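# Place the green block into the blue tray

## Task

Get the green block so it sits inside the blue tray, staying there after the robot lets go, with nothing knocked off the table.

## Robot and tools

Robot: two arms, left_arm (on the +y side, the robot's own left) and right_arm (on the -y side). Base poses in the scene frame: left_arm (-0.047, +0.343, +0.607) m, quat_wxyz (+0.494, +0.263, +0.389, +0.732); right_arm (-0.047, -0.343, +0.607) m, quat_wxyz (+0.494, -0.263, +0.389, -0.732). Arm names do not match image sides.

Scene frame: z = 0 is the table top, origin above the centre of the robot's foot, +z up, +x forward over the table, +y to the robot's left. The table surface starts near x = +0.15 m and may be turned relative to the robot. Each gripper's fingers point along its own +z and open and close along its own y. end_effector_position is the spot between the pads, roughly 1 cm short of the fingertips. Reported positions and orientations can be off by a few cm, more at long reach.

Row layout (used by execute_actions and move): always 16 plain numbers, both arms, even if only one moves: x, y, z, qw, qx, qy, qz, opening for left_arm, then the same eight for right_arm. x, y, z are an absolute target position in metres and the quaternion an absolute target orientation (w first), both in the scene frame, so each arm's part is a pose. Opening is an absolute command from -1 (closed) to +1 (fully open, 0.094 m).

execute_actions(actions, cameras): actions is a list of actions; each action is a table of up to 15 rows, one per 1/30 s control step; a short table repeats its last row to fill 15 steps. A target more than 0.6 m from the gripper's current position along any of that gripper's axes makes the action refused for both arms; a malformed action, or a first action failing that check against the last reported state, rejects the whole call. To hold an orientation, repeat the same quaternion every row rather than copying the drifted reported one. An idle arm should get the same full pose every call (the one reported when it stopped moving) plus its wanted opening. Sending the measured pose can relieve a press. An empty actions list returns camera images and a full state.

move(target, speed, blend, opening_speed, grip_force, blocking, cameras): target is one 16-number row or a list of up to 15 rows (absolute poses, no 0.6 m limit), shared within a 10 s cap. Each gripper travels in a straight line from its "Hand target" toward its pose, rotating the short way. speed: m/s, 0.002 to 4.3, default 0.25 (rotation up to twice that in rad/s), one number or one per target. blend: metres, rounds corners of a list; 0 (default) stops at each. opening_speed: rate of the opening command per second on the -1..+1 scale, at least 0.2; use it to close gently. grip_force: newtons per pad, 10 to 50 (full), one number or one per arm; it persists, and lower values close slowly. blocking=false returns after about 0.5 s while the move continues; a new move takes over from the current point. Changed openings in a later row are applied on arrival once everything is still. Paths do not avoid obstacles or the other arm; faster moves lag and overshoot more, and hit harder. Avoid paths passing near an arm's own base. The result adds a "move:" line: done, off_target, moving, held, fault and so on, plus limits such as paced (pose clipped) or held (steps withheld). done means at rest within 10 mm and 2 degrees; it says nothing about contact.

wait(seconds): 0 to 10 s, arms keep their last command; returns early if a running move ends. stop(): brakes a running move. zoom_image(camera, region): region [x0, y0, x1, y1] in image pixels, origin top-left, at most 504 by 504, of the latest image of one of cam_head_left, cam_head_right, cam_over, cam_left_wrist, cam_right_wrist (all 672x504). finished_scene(scene=1): ends for good; the block must stay in the tray unaided.

Results: positions, quaternions, Hand target (where the controller is heading), Tool commands, Joint positions (the last number per arm is the measured opening in metres), Joint velocities, torques, grip_measured (opening on the command scale; empty it reads up to about 2.5 mm wide; on a firmly held part it reads a bit under its width), motor temperatures, MOTOR HOT warnings. Orientation commands are clipped to 40 degrees from the measured one each step, so large turns need several commands. Friction may leave the hand a few cm off with no contact. Joint ranges (rad): waist -2.880 to 2.880, shoulder 0.000 to 3.142, elbow 0.000 to 3.019, wrist pitch -1.693 to 1.571, wrist yaw -1.571 to 1.571, wrist roll -2.094 to 2.094.

Gripping: squeeze force jumps to the limit a little below first touch; release by commanding well above grip_measured. Closing on the other gripper counts as an arm-to-arm press.

Avoid: dropping the block or letting it fall from height, pushing anything off the table, fast impacts with the table or tray, any collision between the arms, and holding loads or stretched poses for long (motors overheat at 100 °C and that arm goes limp for 30 to 60 s).

Each tool is called after "Request:" by a JSON object that holds its "api" and its "payload", one argument or row to a line.

## Session

Request:
{"api": "execute_actions", "payload": {
  "actions": []
}}

Scene clock: 0.00 s.
left_arm: end_effector_position=(+0.8997, +0.4382, +0.3910) grip_measured=+1.000 end_effector_quat_wxyz=(-0.540, +0.243, -0.774, +0.223) | right_arm: end_effector_position=(+0.2486, -0.4287, +0.1637) grip_measured=+1.000 end_effector_quat_wxyz=(-0.072, +0.303, -0.943, -0.115)
Joint positions: left_arm=[-1.896 1.73 1.764 0.526 0.173 -0.347 0.094] | right_arm=[1.533 1.779 0.692 0.45 -0.301 -1.032 0.094]
Joint velocities: within noise
Joint torques (N m): no reading
Motor temperatures (°C): left_arm=[24 20 20 19 22 22 23] | right_arm=[22 23 20 21 21 24 22]
Heat: left arm: hottest waist 24 °C; right arm: hottest wrist roll 24 °C.
Hand target: left_arm +0.9094, +0.4435, +0.4080; +0.554, -0.241, +0.765, -0.223 | right_arm +0.2430, -0.4263, +0.1657; +0.069, -0.302, +0.943, +0.118
Tool commands: left_gripper/opening=+1.0 right_gripper/opening=+1.0

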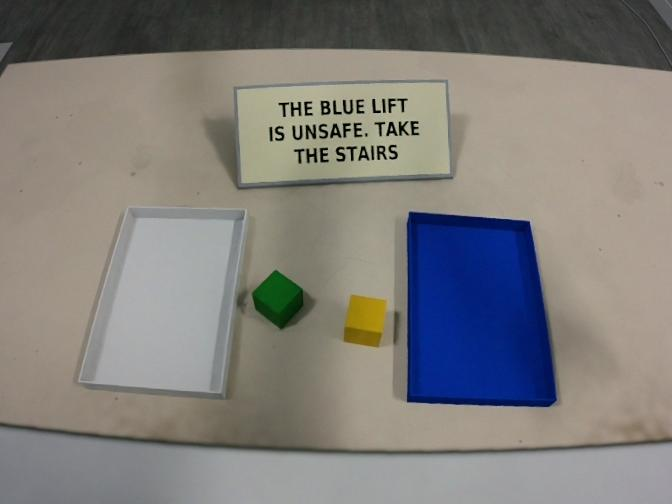

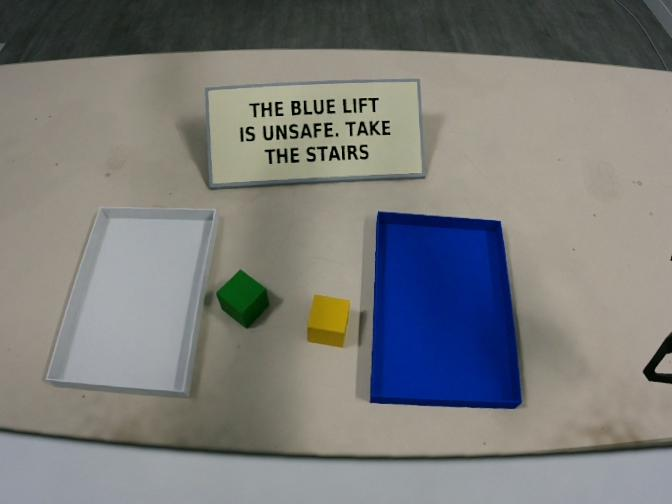

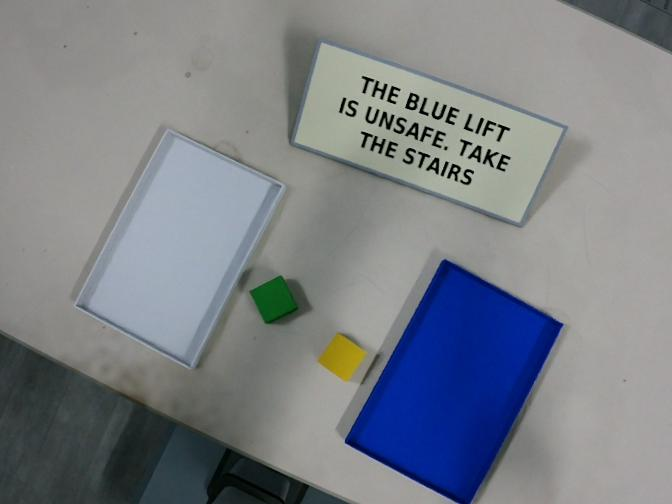

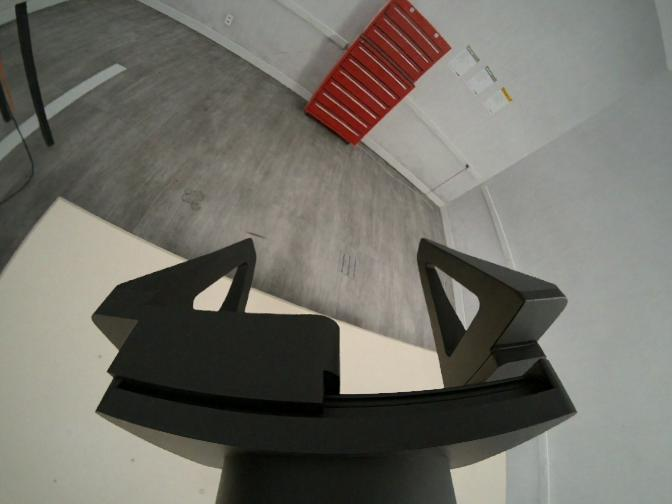

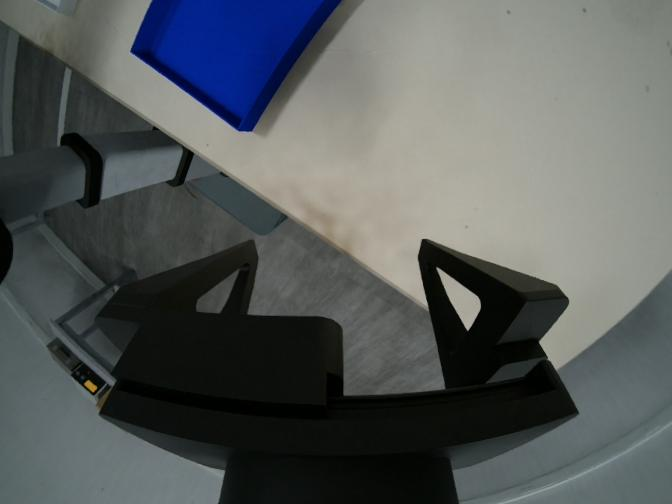

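Request:
{"api": "zoom_image", "payload": {
  "camera": "cam_over",
  "region": [220, 240, 420, 390]
}}

Request:
{"api": "zoom_image", "payload": {
  "camera": "cam_head_left",
  "region": [220, 240, 420, 390]
}}

Request:
{"api": "zoom_image", "payload": {
  "camera": "cam_head_right",
  "region": [180, 240, 380, 390]
}}

Scaled by 2.520 from the camera's 672x504 image, which has a finer 960x720 frame.

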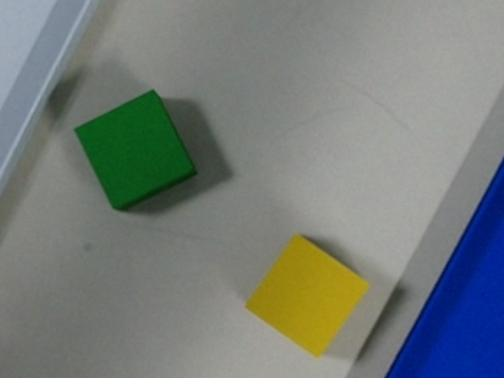

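Scaled by 2.520 from the camera's 672x504 image, which has a finer 960x720 frame.

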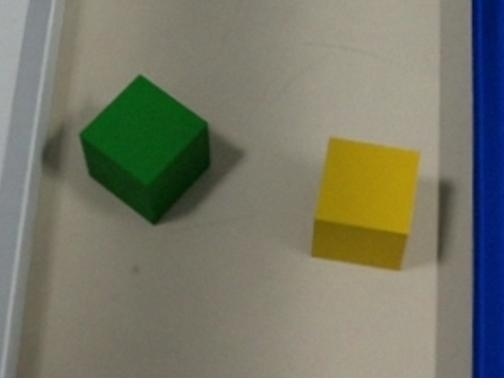

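Scaled by 2.520 from the camera's 672x504 image, which has a finer 960x720 frame.

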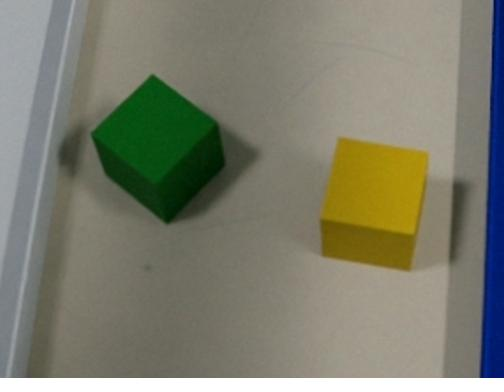

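Request:
{"api": "move", "payload": {
  "target": [
    [0.8997, 0.4382, 0.3910, -0.540, 0.243, -0.774, 0.223, 1.0, 0.27, -0.33, 0.20, 0, 0.442, -0.897, 0, 1.0],
    [0.8997, 0.4382, 0.3910, -0.540, 0.243, -0.774, 0.223, 1.0, 0.371, 0.084, 0.16, 0, 0.442, -0.897, 0, 1.0]
  ],
  "blend": [0.05, 0],
  "speed": 0.3,
  "cameras": ["cam_head_left", "cam_over", "cam_right_wrist"]
}}

Scene clock: 66.43 s.
left_arm: end_effector_position=(+0.8997, +0.4382, +0.3910) grip_measured=+1.000 end_effector_quat_wxyz=(-0.540, +0.243, -0.774, +0.223) | right_arm: end_effector_position=(+0.3809, +0.0787, +0.1636) grip_measured=+1.000 end_effector_quat_wxyz=(-0.005, +0.438, -0.899, +0.001)
Joint positions: left_arm=[-1.896 1.73 1.764 0.526 0.173 -0.347 0.094] | right_arm=[2.566 2.313 1.565 -0.129 0.769 -0.589 0.094]
Joint torques (N m): left_arm=[-4.72 -21.01 5.75 1.99 0.29 -0.12] | right_arm=[14.21 -10.11 1.14 -0.05 0.14 -0.05]
Motor temperatures (°C): left_arm=[24 27 23 19 21 21 23] | right_arm=[22 26 22 21 21 23 21]
Heat: left arm: hottest shoulder 27 °C; right arm: hottest shoulder 26 °C.
Hand target: left_arm +0.8997, +0.4383, +0.3910; +0.540, -0.243, +0.774, -0.223 | right_arm +0.3711, +0.0838, +0.1602; +0.000, -0.442, +0.897, +0.000
Off the commanded pose: left_arm 0.000 m, 0 deg | right_arm 0.012 m, 1 deg.
move: off_target (right_arm)
camera_calibration:
cam_right_wrist: T_world_to_cam=[[0.794721, -0.606975, -0.000933255, -0.255614], [-0.492567, -0.645822, 0.583345, 0.144507], [-0.354679, -0.463137, -0.812224, 0.433078], [0, 0, 0, 1]] pos_world=[0.427924, 0.138749, 0.267221]
Images, in order (width x height): cam_head_left 672x504, cam_over 672x504, cam_right_wrist 672x504.

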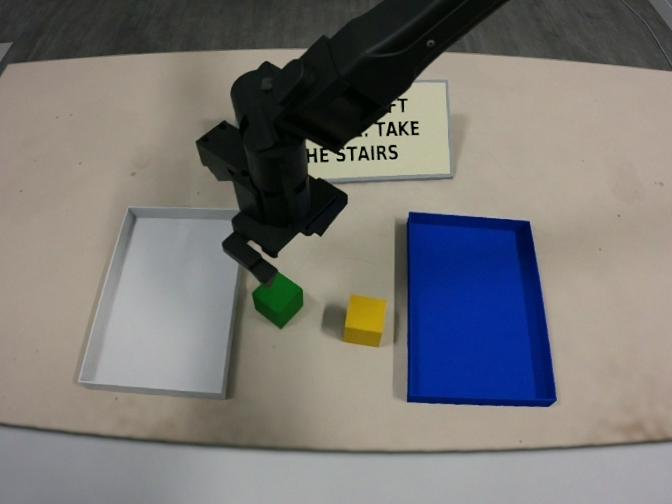

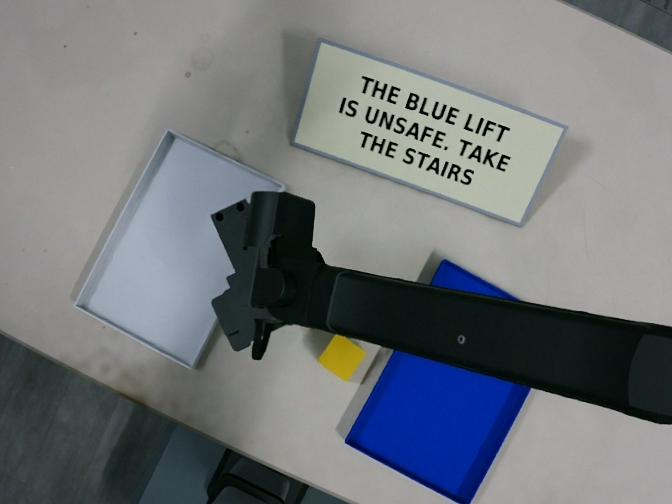

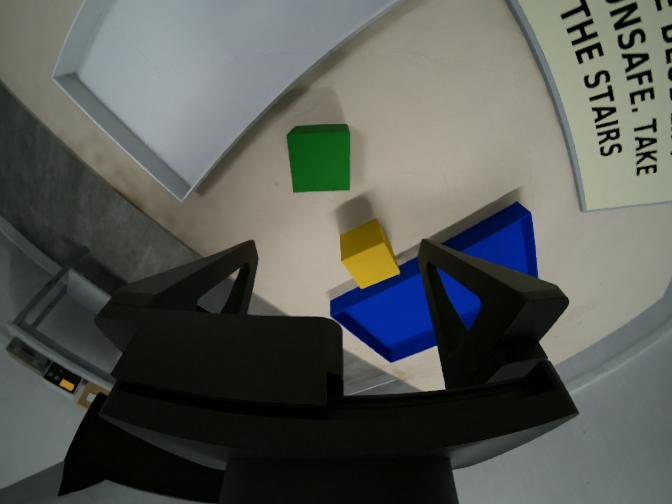

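Request:
{"api": "zoom_image", "payload": {
  "camera": "cam_head_left",
  "region": [180, 140, 380, 340]
}}

Request:
{"api": "zoom_image", "payload": {
  "camera": "cam_right_wrist",
  "region": [220, 90, 480, 300]
}}

Scaled by 2.520 from the camera's 672x504 image, which has a finer 960x720 frame.

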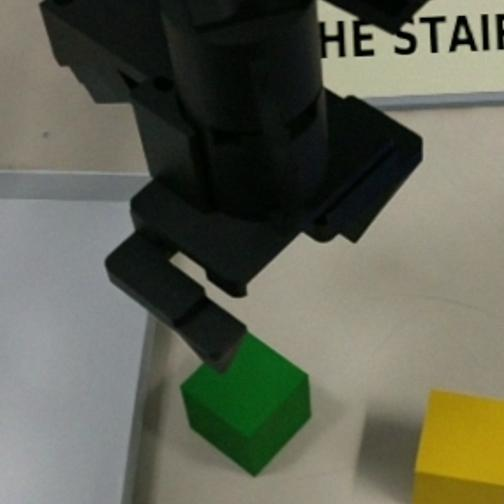

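Scaled by 1.938 from the camera's 672x504 image, which has a finer 960x720 frame.

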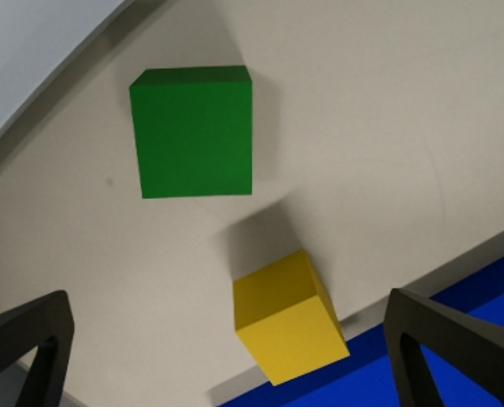

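Request:
{"api": "zoom_image", "payload": {
  "camera": "cam_over",
  "region": [180, 170, 380, 380]
}}

Scaled by 2.400 from the camera's 672x504 image, which has a finer 960x720 frame.

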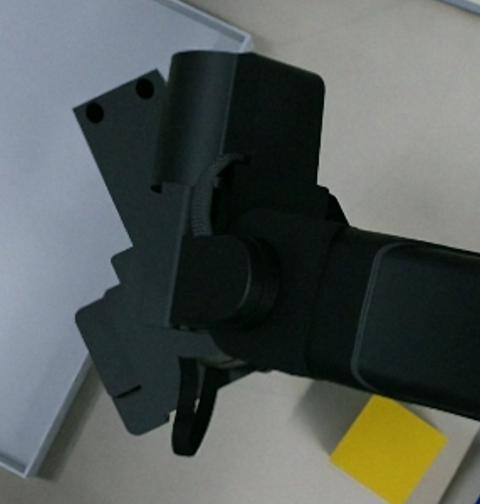

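Request:
{"api": "move", "payload": {
  "target": [0.8997, 0.4382, 0.3910, -0.540, 0.243, -0.774, 0.223, 1.0, 0.375, 0.109, 0.098, 0, 0.442, -0.897, 0, 1.0],
  "speed": 0.2,
  "cameras": ["cam_head_left", "cam_head_right", "cam_right_wrist"]
}}

Scene clock: 179.10 s.
left_arm: end_effector_position=(+0.8997, +0.4382, +0.3910) grip_measured=+1.000 end_effector_quat_wxyz=(-0.540, +0.243, -0.774, +0.223) | right_arm: end_effector_position=(+0.3793, +0.1188, +0.1114) grip_measured=+1.000 end_effector_quat_wxyz=(-0.011, +0.439, -0.898, -0.003)
Joint positions: left_arm=[-1.896 1.73 1.764 0.526 0.173 -0.347 0.094] | right_arm=[2.552 2.485 1.779 -0.149 0.75 -0.614 0.094]
Joint torques (N m): left_arm=[-3.78 -20.95 5.7 2 0.31 -0.13] | right_arm=[13.33 -10.58 1.28 -0.06 -0.1 -0.19]
Motor temperatures (°C): left_arm=[24 29 23 19 21 21 22] | right_arm=[28 25 21 20 21 23 20]
Heat: left arm: hottest shoulder 29 °C; right arm: hottest waist 28 °C.
Hand target: left_arm +0.8997, +0.4383, +0.3910; +0.540, -0.243, +0.774, -0.223 | right_arm +0.3749, +0.1089, +0.0984; +0.000, -0.442, +0.897, +0.000
Off the commanded pose: left_arm 0.000 m, 0 deg | right_arm 0.017 m, 1 deg.
move: off_target (right_arm)
camera_calibration:
cam_right_wrist: T_world_to_cam=[[0.795935, -0.605372, -0.00361735, -0.23047], [-0.494513, -0.653603, 0.57294, 0.202959], [-0.349206, -0.454234, -0.81959, 0.406355], [0, 0, 0, 1]] pos_world=[0.425706, 0.177714, 0.215927]
Images, in order (width x height): cam_head_left 672x504, cam_head_right 672x504, cam_right_wrist 672x504.

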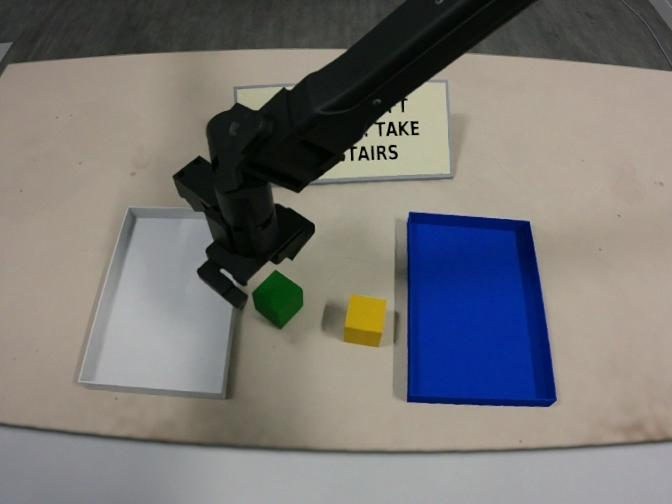

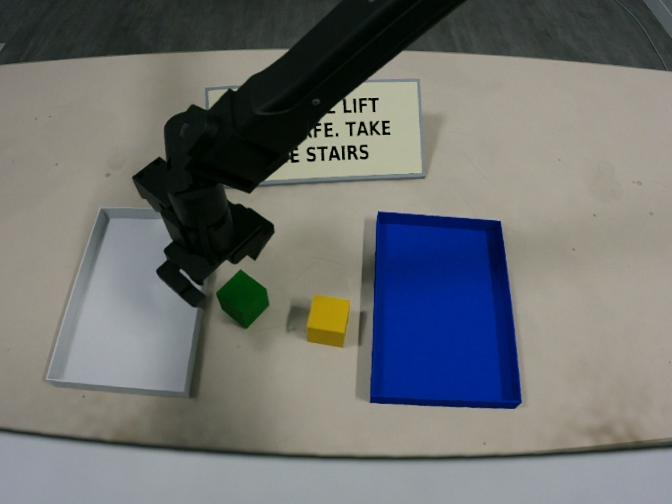

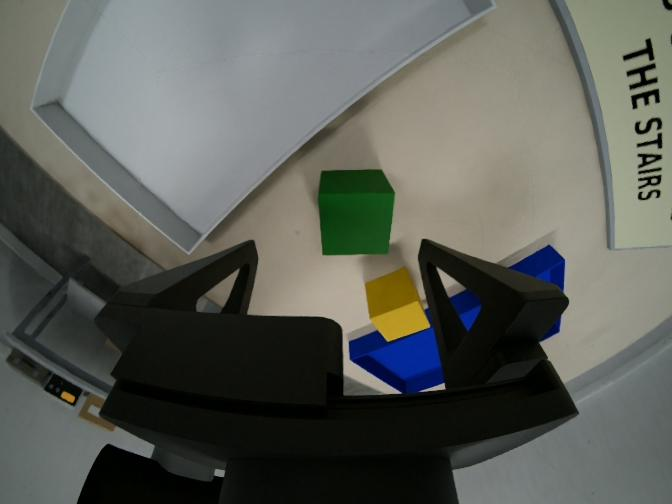

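Request:
{"api": "zoom_image", "payload": {
  "camera": "cam_right_wrist",
  "region": [280, 150, 440, 270]
}}

Request:
{"api": "zoom_image", "payload": {
  "camera": "cam_head_left",
  "region": [180, 190, 340, 340]
}}

Scaled by 3.150 from the camera's 672x504 image, which has a finer 960x720 frame.

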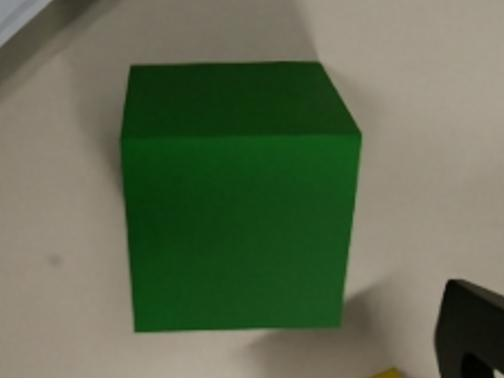

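Scaled by 3.150 from the camera's 672x504 image, which has a finer 960x720 frame.

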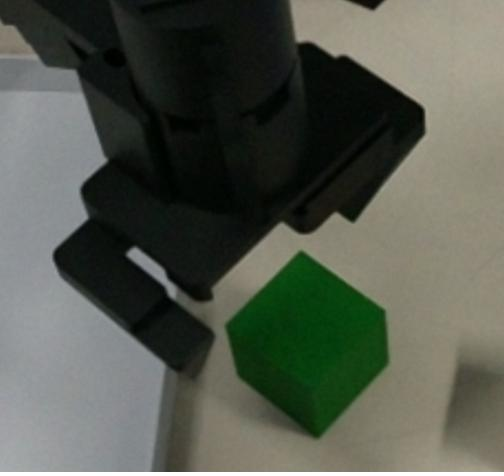

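Request:
{"api": "move", "payload": {
  "target": [0.8997, 0.4382, 0.3910, -0.540, 0.243, -0.774, 0.223, 1.0, 0.384, 0.095, 0.085, 0, 0.442, -0.897, 0, 1.0],
  "speed": 0.15,
  "cameras": ["cam_right_wrist"]
}}

Scene clock: 193.93 s.
left_arm: end_effector_position=(+0.8997, +0.4382, +0.3910) grip_measured=+1.000 end_effector_quat_wxyz=(-0.540, +0.243, -0.774, +0.223) | right_arm: end_effector_position=(+0.3854, +0.1018, +0.0958) grip_measured=+1.000 end_effector_quat_wxyz=(-0.004, +0.442, -0.897, -0.003)
Joint positions: left_arm=[-1.896 1.73 1.764 0.526 0.173 -0.347 0.094] | right_arm=[2.519 2.485 1.786 -0.149 0.732 -0.643 0.094]
Joint torques (N m): left_arm=[-3.96 -20.89 5.7 2.06 0.33 -0.16] | right_arm=[13.45 -10.7 1.29 0.36 -0.12 -0.19]
Heat: left arm: hottest shoulder 29 °C; right arm: hottest waist 28 °C.
Hand target: left_arm +0.8997, +0.4383, +0.3910; +0.540, -0.243, +0.774, -0.223 | right_arm +0.3841, +0.0949, +0.0853; +0.000, -0.442, +0.897, +0.000
Off the commanded pose: left_arm 0.000 m, 0 deg | right_arm 0.013 m, 1 deg.
move: off_target (right_arm)
camera_calibration:
cam_right_wrist: T_world_to_cam=[[0.799888, -0.600101, -0.00756314, -0.247332], [-0.484143, -0.652669, 0.582777, 0.198711], [-0.354662, -0.462495, -0.812597, 0.39022], [0, 0, 0, 1]] pos_world=[0.432438, 0.161743, 0.199417]
Images, in order (width x height): cam_right_wrist 672x504.

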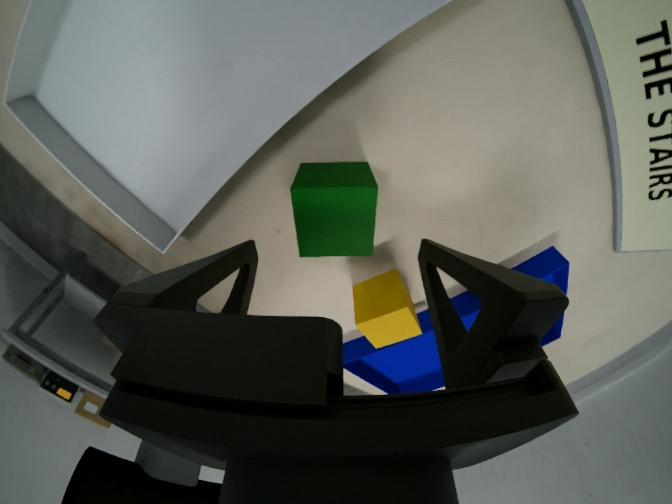

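Request:
{"api": "move", "payload": {
  "target": [0.8997, 0.4382, 0.3910, -0.540, 0.243, -0.774, 0.223, 1.0, 0.387, 0.097, 0.042, 0, 0.442, -0.897, 0, 1.0],
  "speed": 0.12,
  "cameras": ["cam_right_wrist", "cam_head_left", "cam_head_right"]
}}

Scene clock: 200.63 s.
left_arm: end_effector_position=(+0.8997, +0.4382, +0.3910) grip_measured=+1.000 end_effector_quat_wxyz=(-0.540, +0.243, -0.774, +0.223) | right_arm: end_effector_position=(+0.3946, +0.1039, +0.0541) grip_measured=+1.000 end_effector_quat_wxyz=(-0.009, +0.438, -0.899, -0.001)
Joint positions: left_arm=[-1.896 1.73 1.764 0.526 0.173 -0.347 0.094] | right_arm=[2.48 2.576 1.916 -0.149 0.706 -0.681 0.094]
Joint torques (N m): left_arm=[-4.07 -21.19 5.75 2.07 0.3 -0.13] | right_arm=[13.63 -10.29 1.4 -0.01 -0.12 -0.2]
Heat: left arm: hottest shoulder 29 °C; right arm: hottest waist 28 °C.
Hand target: left_arm +0.8997, +0.4383, +0.3910; +0.540, -0.243, +0.774, -0.223 | right_arm +0.3870, +0.0968, +0.0424; +0.000, -0.442, +0.897, +0.000
Off the commanded pose: left_arm 0.000 m, 0 deg | right_arm 0.016 m, 1 deg.
move: off_target (right_arm)
camera_calibration:
cam_right_wrist: T_world_to_cam=[[0.794027, -0.607882, -0.000778742, -0.250966], [-0.496489, -0.649262, 0.576158, 0.233695], [-0.350741, -0.457098, -0.817338, 0.358686], [0, 0, 0, 1]] pos_world=[0.441107, 0.163126, 0.158327]
Images, in order (width x height): cam_head_left 672x504, cam_head_right 672x504, cam_right_wrist 672x504.

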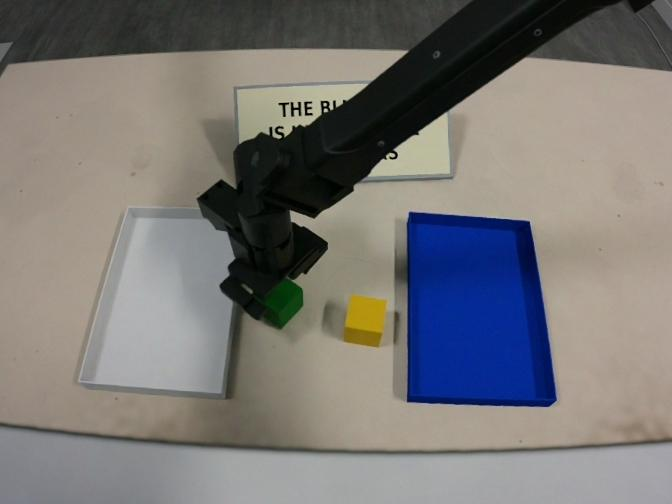

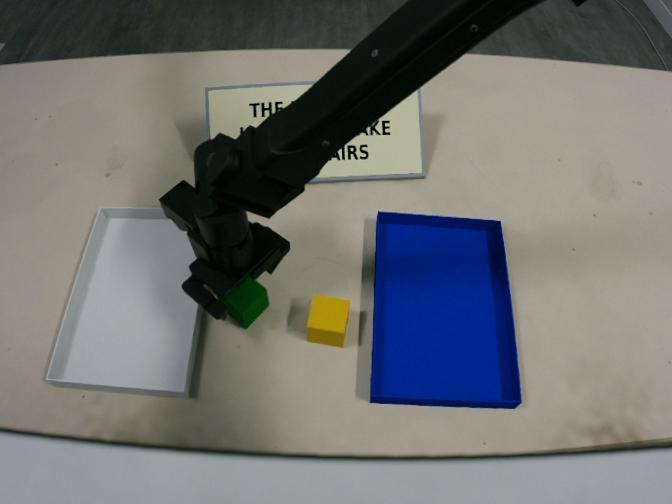

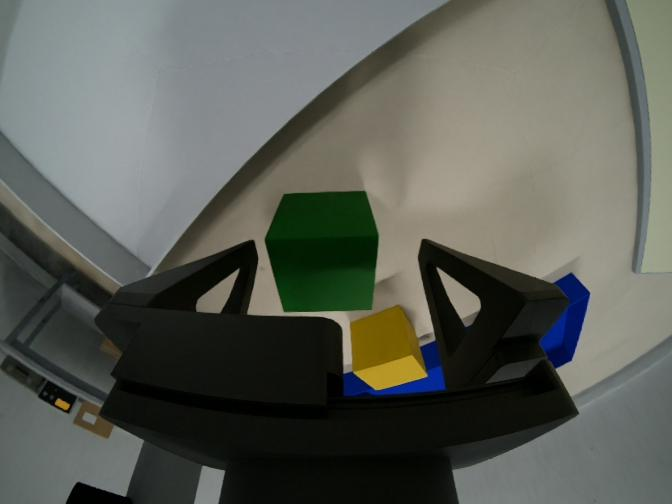

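Request:
{"api": "move", "payload": {
  "target": [
    [0.8997, 0.4382, 0.3910, -0.540, 0.243, -0.774, 0.223, 1.0, 0.3835, 0.0995, 0.042, 0, 0.442, -0.897, 0, 1.0],
    [0.8997, 0.4382, 0.3910, -0.540, 0.243, -0.774, 0.223, 1.0, 0.3835, 0.0995, 0.042, 0, 0.442, -0.897, 0, -0.06]
  ],
  "speed": 0.12,
  "opening_speed": 1.2,
  "cameras": ["cam_right_wrist"]
}}

Scene clock: 212.63 s.
left_arm: end_effector_position=(+0.8997, +0.4382, +0.3910) grip_measured=+1.000 end_effector_quat_wxyz=(-0.540, +0.243, -0.774, +0.223) | right_arm: end_effector_position=(+0.3934, +0.1040, +0.0536) grip_measured=+0.043 end_effector_quat_wxyz=(-0.009, +0.438, -0.899, -0.001)
Joint positions: left_arm=[-1.896 1.73 1.764 0.526 0.173 -0.347 0.094] | right_arm=[2.48 2.578 1.916 -0.149 0.706 -0.681 0.049]
Joint torques (N m): left_arm=[-3.43 -20.78 5.72 2.18 0.32 -0.12] | right_arm=[13.92 -10.05 1.37 0.16 -0.04 -0.15]
Heat: left arm: hottest shoulder 29 °C; right arm: hottest waist 28 °C.
Hand target: left_arm +0.8997, +0.4383, +0.3910; +0.540, -0.243, +0.774, -0.223 | right_arm +0.3836, +0.0993, +0.0424; +0.000, -0.442, +0.897, +0.000
Off the commanded pose: left_arm 0.000 m, 0 deg | right_arm 0.016 m, 1 deg.
move: off_target (right_arm); target 2's new opening was sent with right_arm's hand 0.017 m and 1 deg from that target
camera_calibration:
cam_right_wrist: T_world_to_cam=[[0.79465, -0.607066, -0.00142831, -0.250217], [-0.495221, -0.649601, 0.576867, 0.233079], [-0.351124, -0.4577, -0.816837, 0.358136], [0, 0, 0, 1]] pos_world=[0.44001, 0.163428, 0.157726]
Images, in order (width x height): cam_right_wrist 672x504.

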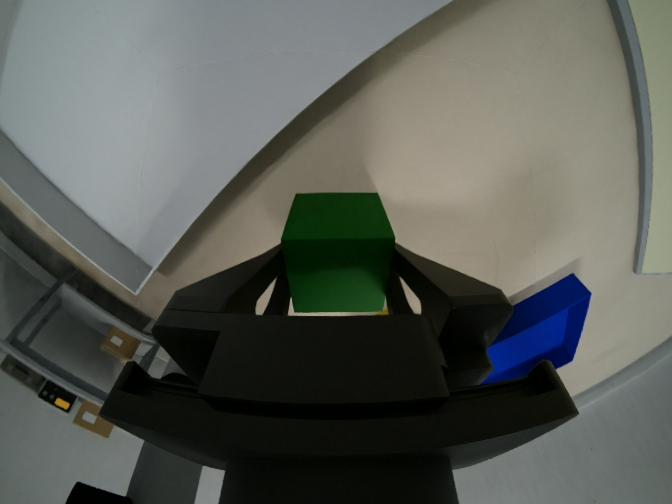

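Request:
{"api": "move", "payload": {
  "target": [
    [0.8997, 0.4382, 0.3910, -0.540, 0.243, -0.774, 0.223, 1.0, 0.384, 0.095, 0.16, 0, 0.442, -0.897, 0, -0.06],
    [0.8997, 0.4382, 0.3910, -0.540, 0.243, -0.774, 0.223, 1.0, 0.393, -0.18, 0.16, 0, 0.442, -0.897, 0, -0.06]
  ],
  "speed": 0.25,
  "blend": [0.05, 0],
  "cameras": ["all"]
}}

Scene clock: 228.77 s.
left_arm: end_effector_position=(+0.8997, +0.4382, +0.3910) grip_measured=+1.000 end_effector_quat_wxyz=(-0.540, +0.243, -0.774, +0.223) | right_arm: end_effector_position=(+0.3884, -0.1767, +0.1556) grip_measured=+0.043 end_effector_quat_wxyz=(+0.006, +0.442, -0.897, -0.002)
Joint positions: left_arm=[-1.896 1.73 1.764 0.526 0.173 -0.347 0.094] | right_arm=[2.217 1.925 1.088 0.12 0.524 -0.892 0.049]
Joint torques (N m): left_arm=[-4.31 -20.66 5.72 2.1 0.33 -0.14] | right_arm=[7.24 -12.81 -2.09 0.64 -0.15 -0.19]
Heat: left arm: hottest shoulder 29 °C; right arm: hottest waist 28 °C.
Hand target: left_arm +0.8997, +0.4383, +0.3910; +0.540, -0.243, +0.774, -0.223 | right_arm +0.3929, -0.1800, +0.1600; +0.000, -0.442, +0.897, +0.000
Off the commanded pose: left_arm 0.000 m, 0 deg | right_arm 0.007 m, 1 deg.
move: done
camera_calibration:
cam_right_wrist: T_world_to_cam=[[0.79949, -0.60048, -0.0154359, -0.415064], [-0.473796, -0.646199, 0.598284, -0.021705], [-0.369233, -0.471009, -0.801135, 0.313454], [0, 0, 0, 1]] pos_world=[0.437294, -0.115624, 0.257698]

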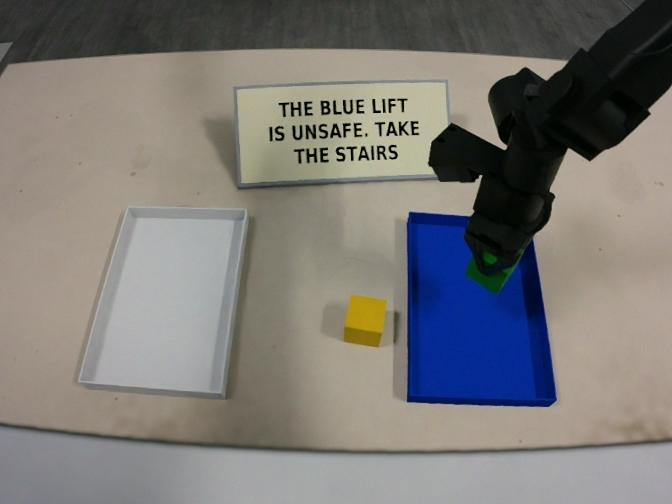

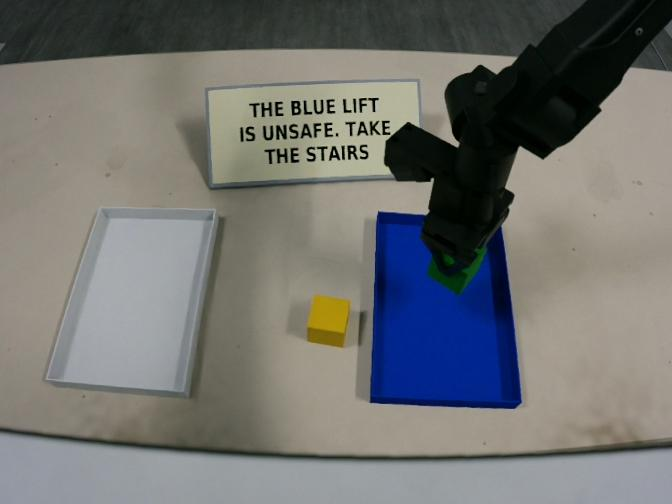

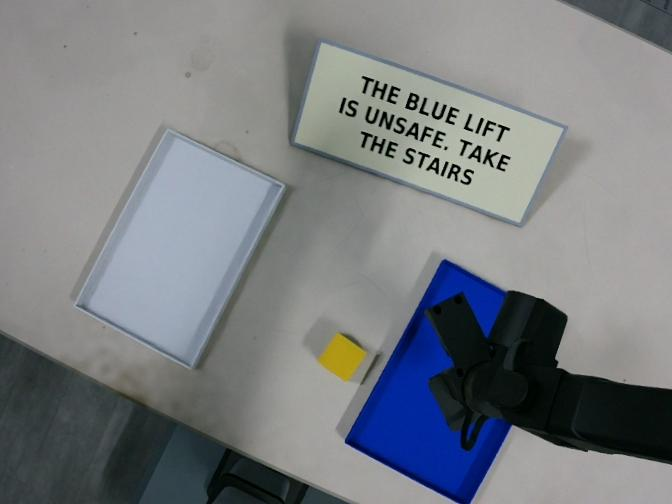

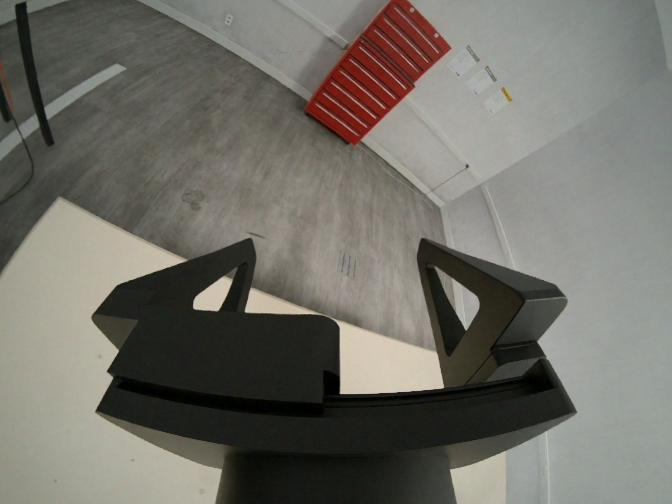

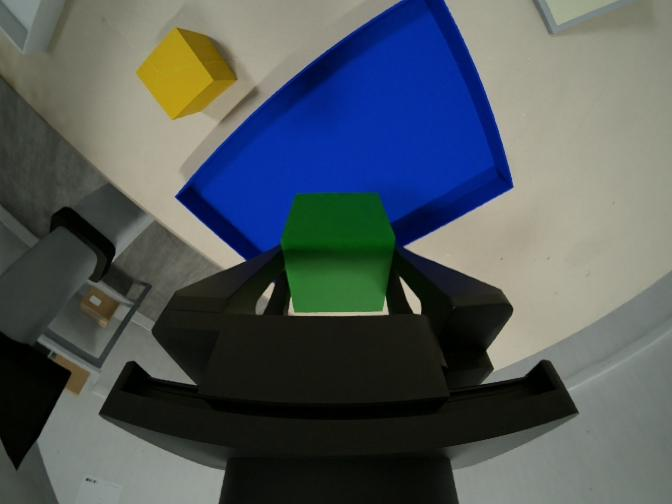

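Request:
{"api": "move", "payload": {
  "target": [0.8997, 0.4382, 0.3910, -0.540, 0.243, -0.774, 0.223, 1.0, 0.391, -0.185, 0.065, 0, 0.442, -0.897, 0, -0.06],
  "speed": 0.15,
  "cameras": ["cam_head_left", "cam_head_right", "cam_right_wrist"]
}}

Scene clock: 238.13 s.
left_arm: end_effector_position=(+0.8997, +0.4382, +0.3910) grip_measured=+1.000 end_effector_quat_wxyz=(-0.540, +0.243, -0.774, +0.223) | right_arm: end_effector_position=(+0.3942, -0.1818, +0.0702) grip_measured=+0.043 end_effector_quat_wxyz=(-0.001, +0.441, -0.898, -0.001)
Joint positions: left_arm=[-1.896 1.73 1.764 0.526 0.173 -0.347 0.094] | right_arm=[2.135 2.115 1.268 0.175 0.456 -0.955 0.049]
Joint torques (N m): left_arm=[-4.07 -21.07 5.85 2.04 0.31 -0.1] | right_arm=[6.77 -10.87 -1.33 0.68 -0.13 -0.19]
Heat: left arm: hottest shoulder 29 °C; right arm: hottest waist 27 °C.
Hand target: left_arm +0.8997, +0.4383, +0.3910; +0.540, -0.243, +0.774, -0.223 | right_arm +0.3910, -0.1850, +0.0651; +0.000, -0.442, +0.897, +0.000
Off the commanded pose: left_arm 0.000 m, 0 deg | right_arm 0.007 m, 0 deg.
move: done
camera_calibration:
cam_right_wrist: T_world_to_cam=[[0.797598, -0.603145, -0.00739764, -0.424325], [-0.484359, -0.647729, 0.588085, 0.0334939], [-0.359492, -0.465472, -0.808765, 0.242528], [0, 0, 0, 1]] pos_world=[0.441851, -0.121344, 0.173312]
Images, in order (width x height): cam_head_left 672x504, cam_head_right 672x504, cam_right_wrist 672x504.

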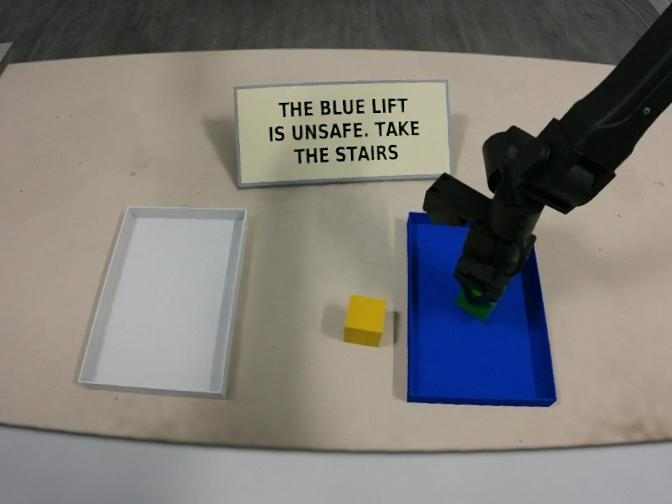

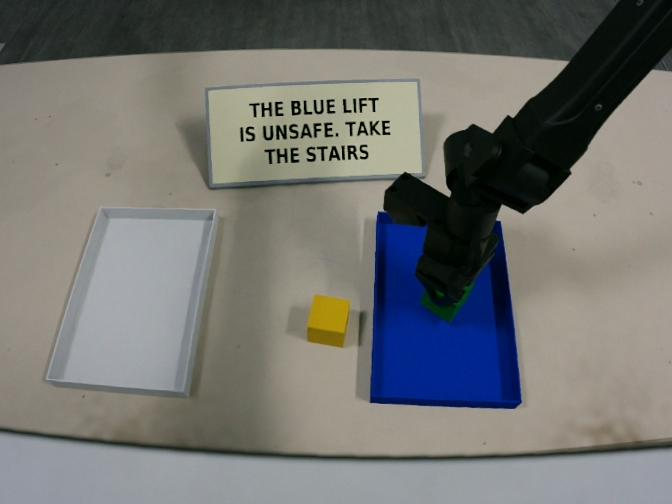

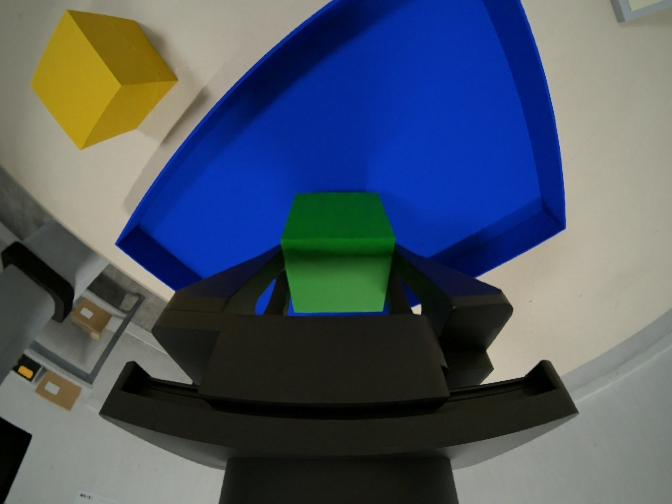

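Request:
{"api": "move", "payload": {
  "target": [0.8997, 0.4382, 0.3910, -0.540, 0.243, -0.774, 0.223, 1.0, 0.391, -0.185, 0.053, 0, 0.442, -0.897, 0, -0.06],
  "speed": 0.04,
  "cameras": ["cam_right_wrist"]
}}

Scene clock: 245.30 s.
left_arm: end_effector_position=(+0.8997, +0.4382, +0.3910) grip_measured=+1.000 end_effector_quat_wxyz=(-0.540, +0.243, -0.774, +0.223) | right_arm: end_effector_position=(+0.3972, -0.1791, +0.0621) grip_measured=+0.043 end_effector_quat_wxyz=(-0.004, +0.441, -0.897, -0.002)
Joint positions: left_arm=[-1.896 1.73 1.764 0.526 0.173 -0.347 0.094] | right_arm=[2.132 2.136 1.294 0.175 0.449 -0.962 0.049]
Joint torques (N m): left_arm=[-4.01 -21.36 5.6 2.14 0.33 -0.14] | right_arm=[6.48 -10.58 -1.09 0.69 -0.14 -0.17]
Heat: left arm: hottest shoulder 29 °C; right arm: hottest waist 27 °C.
Hand target: left_arm +0.8997, +0.4383, +0.3910; +0.540, -0.243, +0.774, -0.223 | right_arm +0.3908, -0.1850, +0.0533; +0.000, -0.442, +0.897, +0.000
Off the commanded pose: left_arm 0.000 m, 0 deg | right_arm 0.012 m, 1 deg.
move: off_target (right_arm)
camera_calibration:
cam_right_wrist: T_world_to_cam=[[0.798748, -0.601631, -0.00637587, -0.425484], [-0.485791, -0.651134, 0.583122, 0.0416999], [-0.354976, -0.462671, -0.812359, 0.237267], [0, 0, 0, 1]] pos_world=[0.444336, -0.119056, 0.165717]
Images, in order (width x height): cam_right_wrist 672x504.

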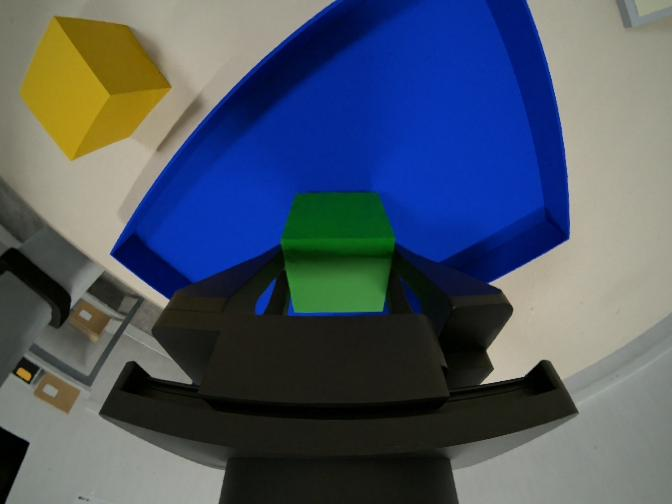

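Request:
{"api": "move", "payload": {
  "target": [0.8997, 0.4382, 0.3910, -0.540, 0.243, -0.774, 0.223, 1.0, 0.389, -0.188, 0.045, 0, 0.442, -0.897, 0, -0.06],
  "speed": 0.03,
  "cameras": ["cam_right_wrist", "cam_head_left"]
}}

Scene clock: 249.40 s.
left_arm: end_effector_position=(+0.8997, +0.4382, +0.3910) grip_measured=+1.000 end_effector_quat_wxyz=(-0.540, +0.243, -0.774, +0.223) | right_arm: end_effector_position=(+0.3962, -0.1829, +0.0540) grip_measured=+0.043 end_effector_quat_wxyz=(-0.004, +0.441, -0.898, -0.001)
Joint positions: left_arm=[-1.896 1.73 1.764 0.526 0.173 -0.347 0.094] | right_arm=[2.121 2.151 1.307 0.181 0.441 -0.968 0.049]
Joint torques (N m): left_arm=[-4.25 -20.95 5.65 1.99 0.31 -0.13] | right_arm=[6.36 -10.29 -1.2 0.73 -0.15 -0.18]
Heat: left arm: hottest shoulder 29 °C; right arm: hottest waist 27 °C.
Hand target: left_arm +0.8997, +0.4383, +0.3910; +0.540, -0.243, +0.774, -0.223 | right_arm +0.3890, -0.1881, +0.0453; +0.000, -0.442, +0.897, +0.000
Off the commanded pose: left_arm 0.000 m, 0 deg | right_arm 0.013 m, 1 deg.
move: off_target (right_arm)
camera_calibration:
cam_right_wrist: T_world_to_cam=[[0.798007, -0.602626, -0.00521438, -0.426997], [-0.486999, -0.64994, 0.583446, 0.0441527], [-0.354989, -0.463055, -0.812135, 0.228416], [0, 0, 0, 1]] pos_world=[0.443334, -0.122854, 0.157518]
Images, in order (width x height): cam_head_left 672x504, cam_right_wrist 672x504.

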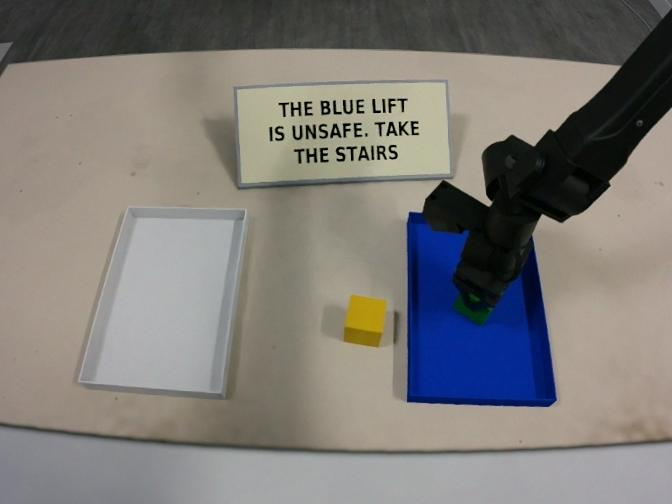

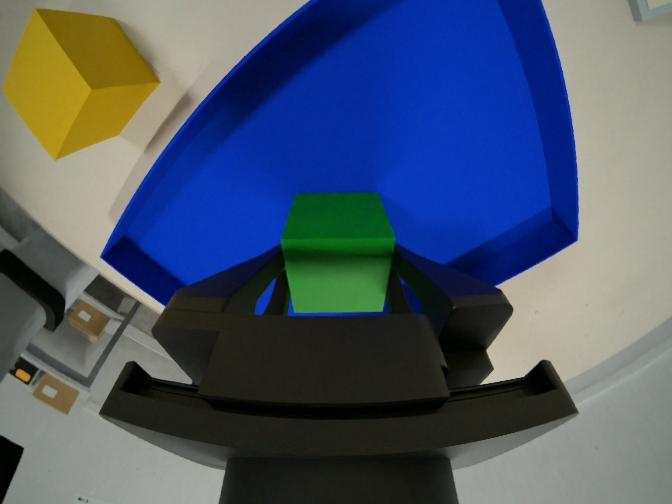

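Request:
{"api": "zoom_image", "payload": {
  "camera": "cam_head_left",
  "region": [420, 240, 560, 345]
}}

Request:
{"api": "zoom_image", "payload": {
  "camera": "cam_right_wrist",
  "region": [250, 180, 430, 320]
}}

Scaled by 3.600 from the camera's 672x504 image, which has a finer 960x720 frame.

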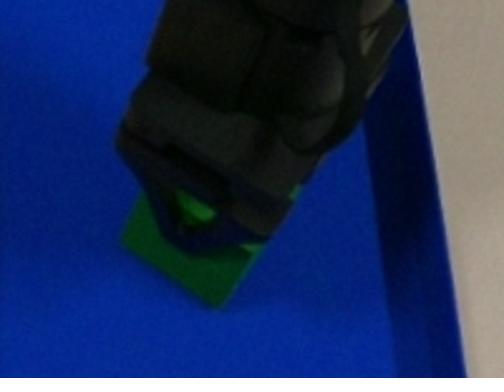

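Scaled by 2.800 from the camera's 672x504 image, which has a finer 960x720 frame.

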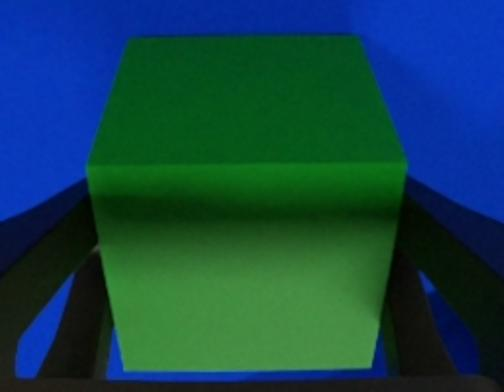

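Request:
{"api": "move", "payload": {
  "target": [0.8997, 0.4382, 0.3910, -0.540, 0.243, -0.774, 0.223, 1.0, 0.388, -0.190, 0.038, 0, 0.442, -0.897, 0, -0.06],
  "speed": 0.03,
  "cameras": ["cam_right_wrist", "cam_head_left"]
}}

Scene clock: 257.17 s.
left_arm: end_effector_position=(+0.8997, +0.4382, +0.3910) grip_measured=+1.000 end_effector_quat_wxyz=(-0.540, +0.243, -0.774, +0.223) | right_arm: end_effector_position=(+0.3972, -0.1835, +0.0495) grip_measured=+0.043 end_effector_quat_wxyz=(-0.006, +0.441, -0.898, -0.001)
Joint positions: left_arm=[-1.896 1.73 1.764 0.526 0.173 -0.347 0.094] | right_arm=[2.116 2.16 1.318 0.185 0.436 -0.973 0.049]
Joint torques (N m): left_arm=[-4.07 -20.42 5.68 2.14 0.29 -0.18] | right_arm=[6.18 -9.88 -1.03 0.77 -0.17 -0.19]
Heat: left arm: hottest shoulder 29 °C; right arm: hottest shoulder 27 °C.
Hand target: left_arm +0.8997, +0.4383, +0.3910; +0.540, -0.243, +0.774, -0.223 | right_arm +0.3878, -0.1902, +0.0385; +0.000, -0.442, +0.897, +0.000
Off the commanded pose: left_arm 0.000 m, 0 deg | right_arm 0.016 m, 1 deg.
move: off_target (right_arm)
camera_calibration:
cam_right_wrist: T_world_to_cam=[[0.797969, -0.602688, -0.0036045, -0.428232], [-0.489055, -0.650989, 0.58055, 0.0477635], [-0.352237, -0.461498, -0.814216, 0.224134], [0, 0, 0, 1]] pos_world=[0.444024, -0.12356, 0.153221]
Images, in order (width x height): cam_head_left 672x504, cam_right_wrist 672x504.

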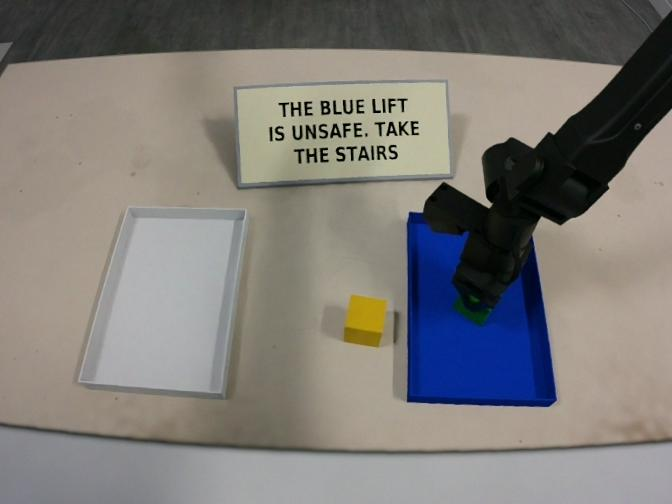

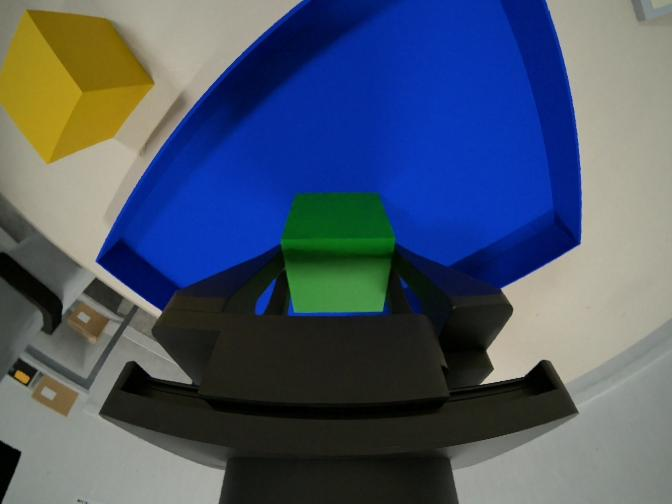

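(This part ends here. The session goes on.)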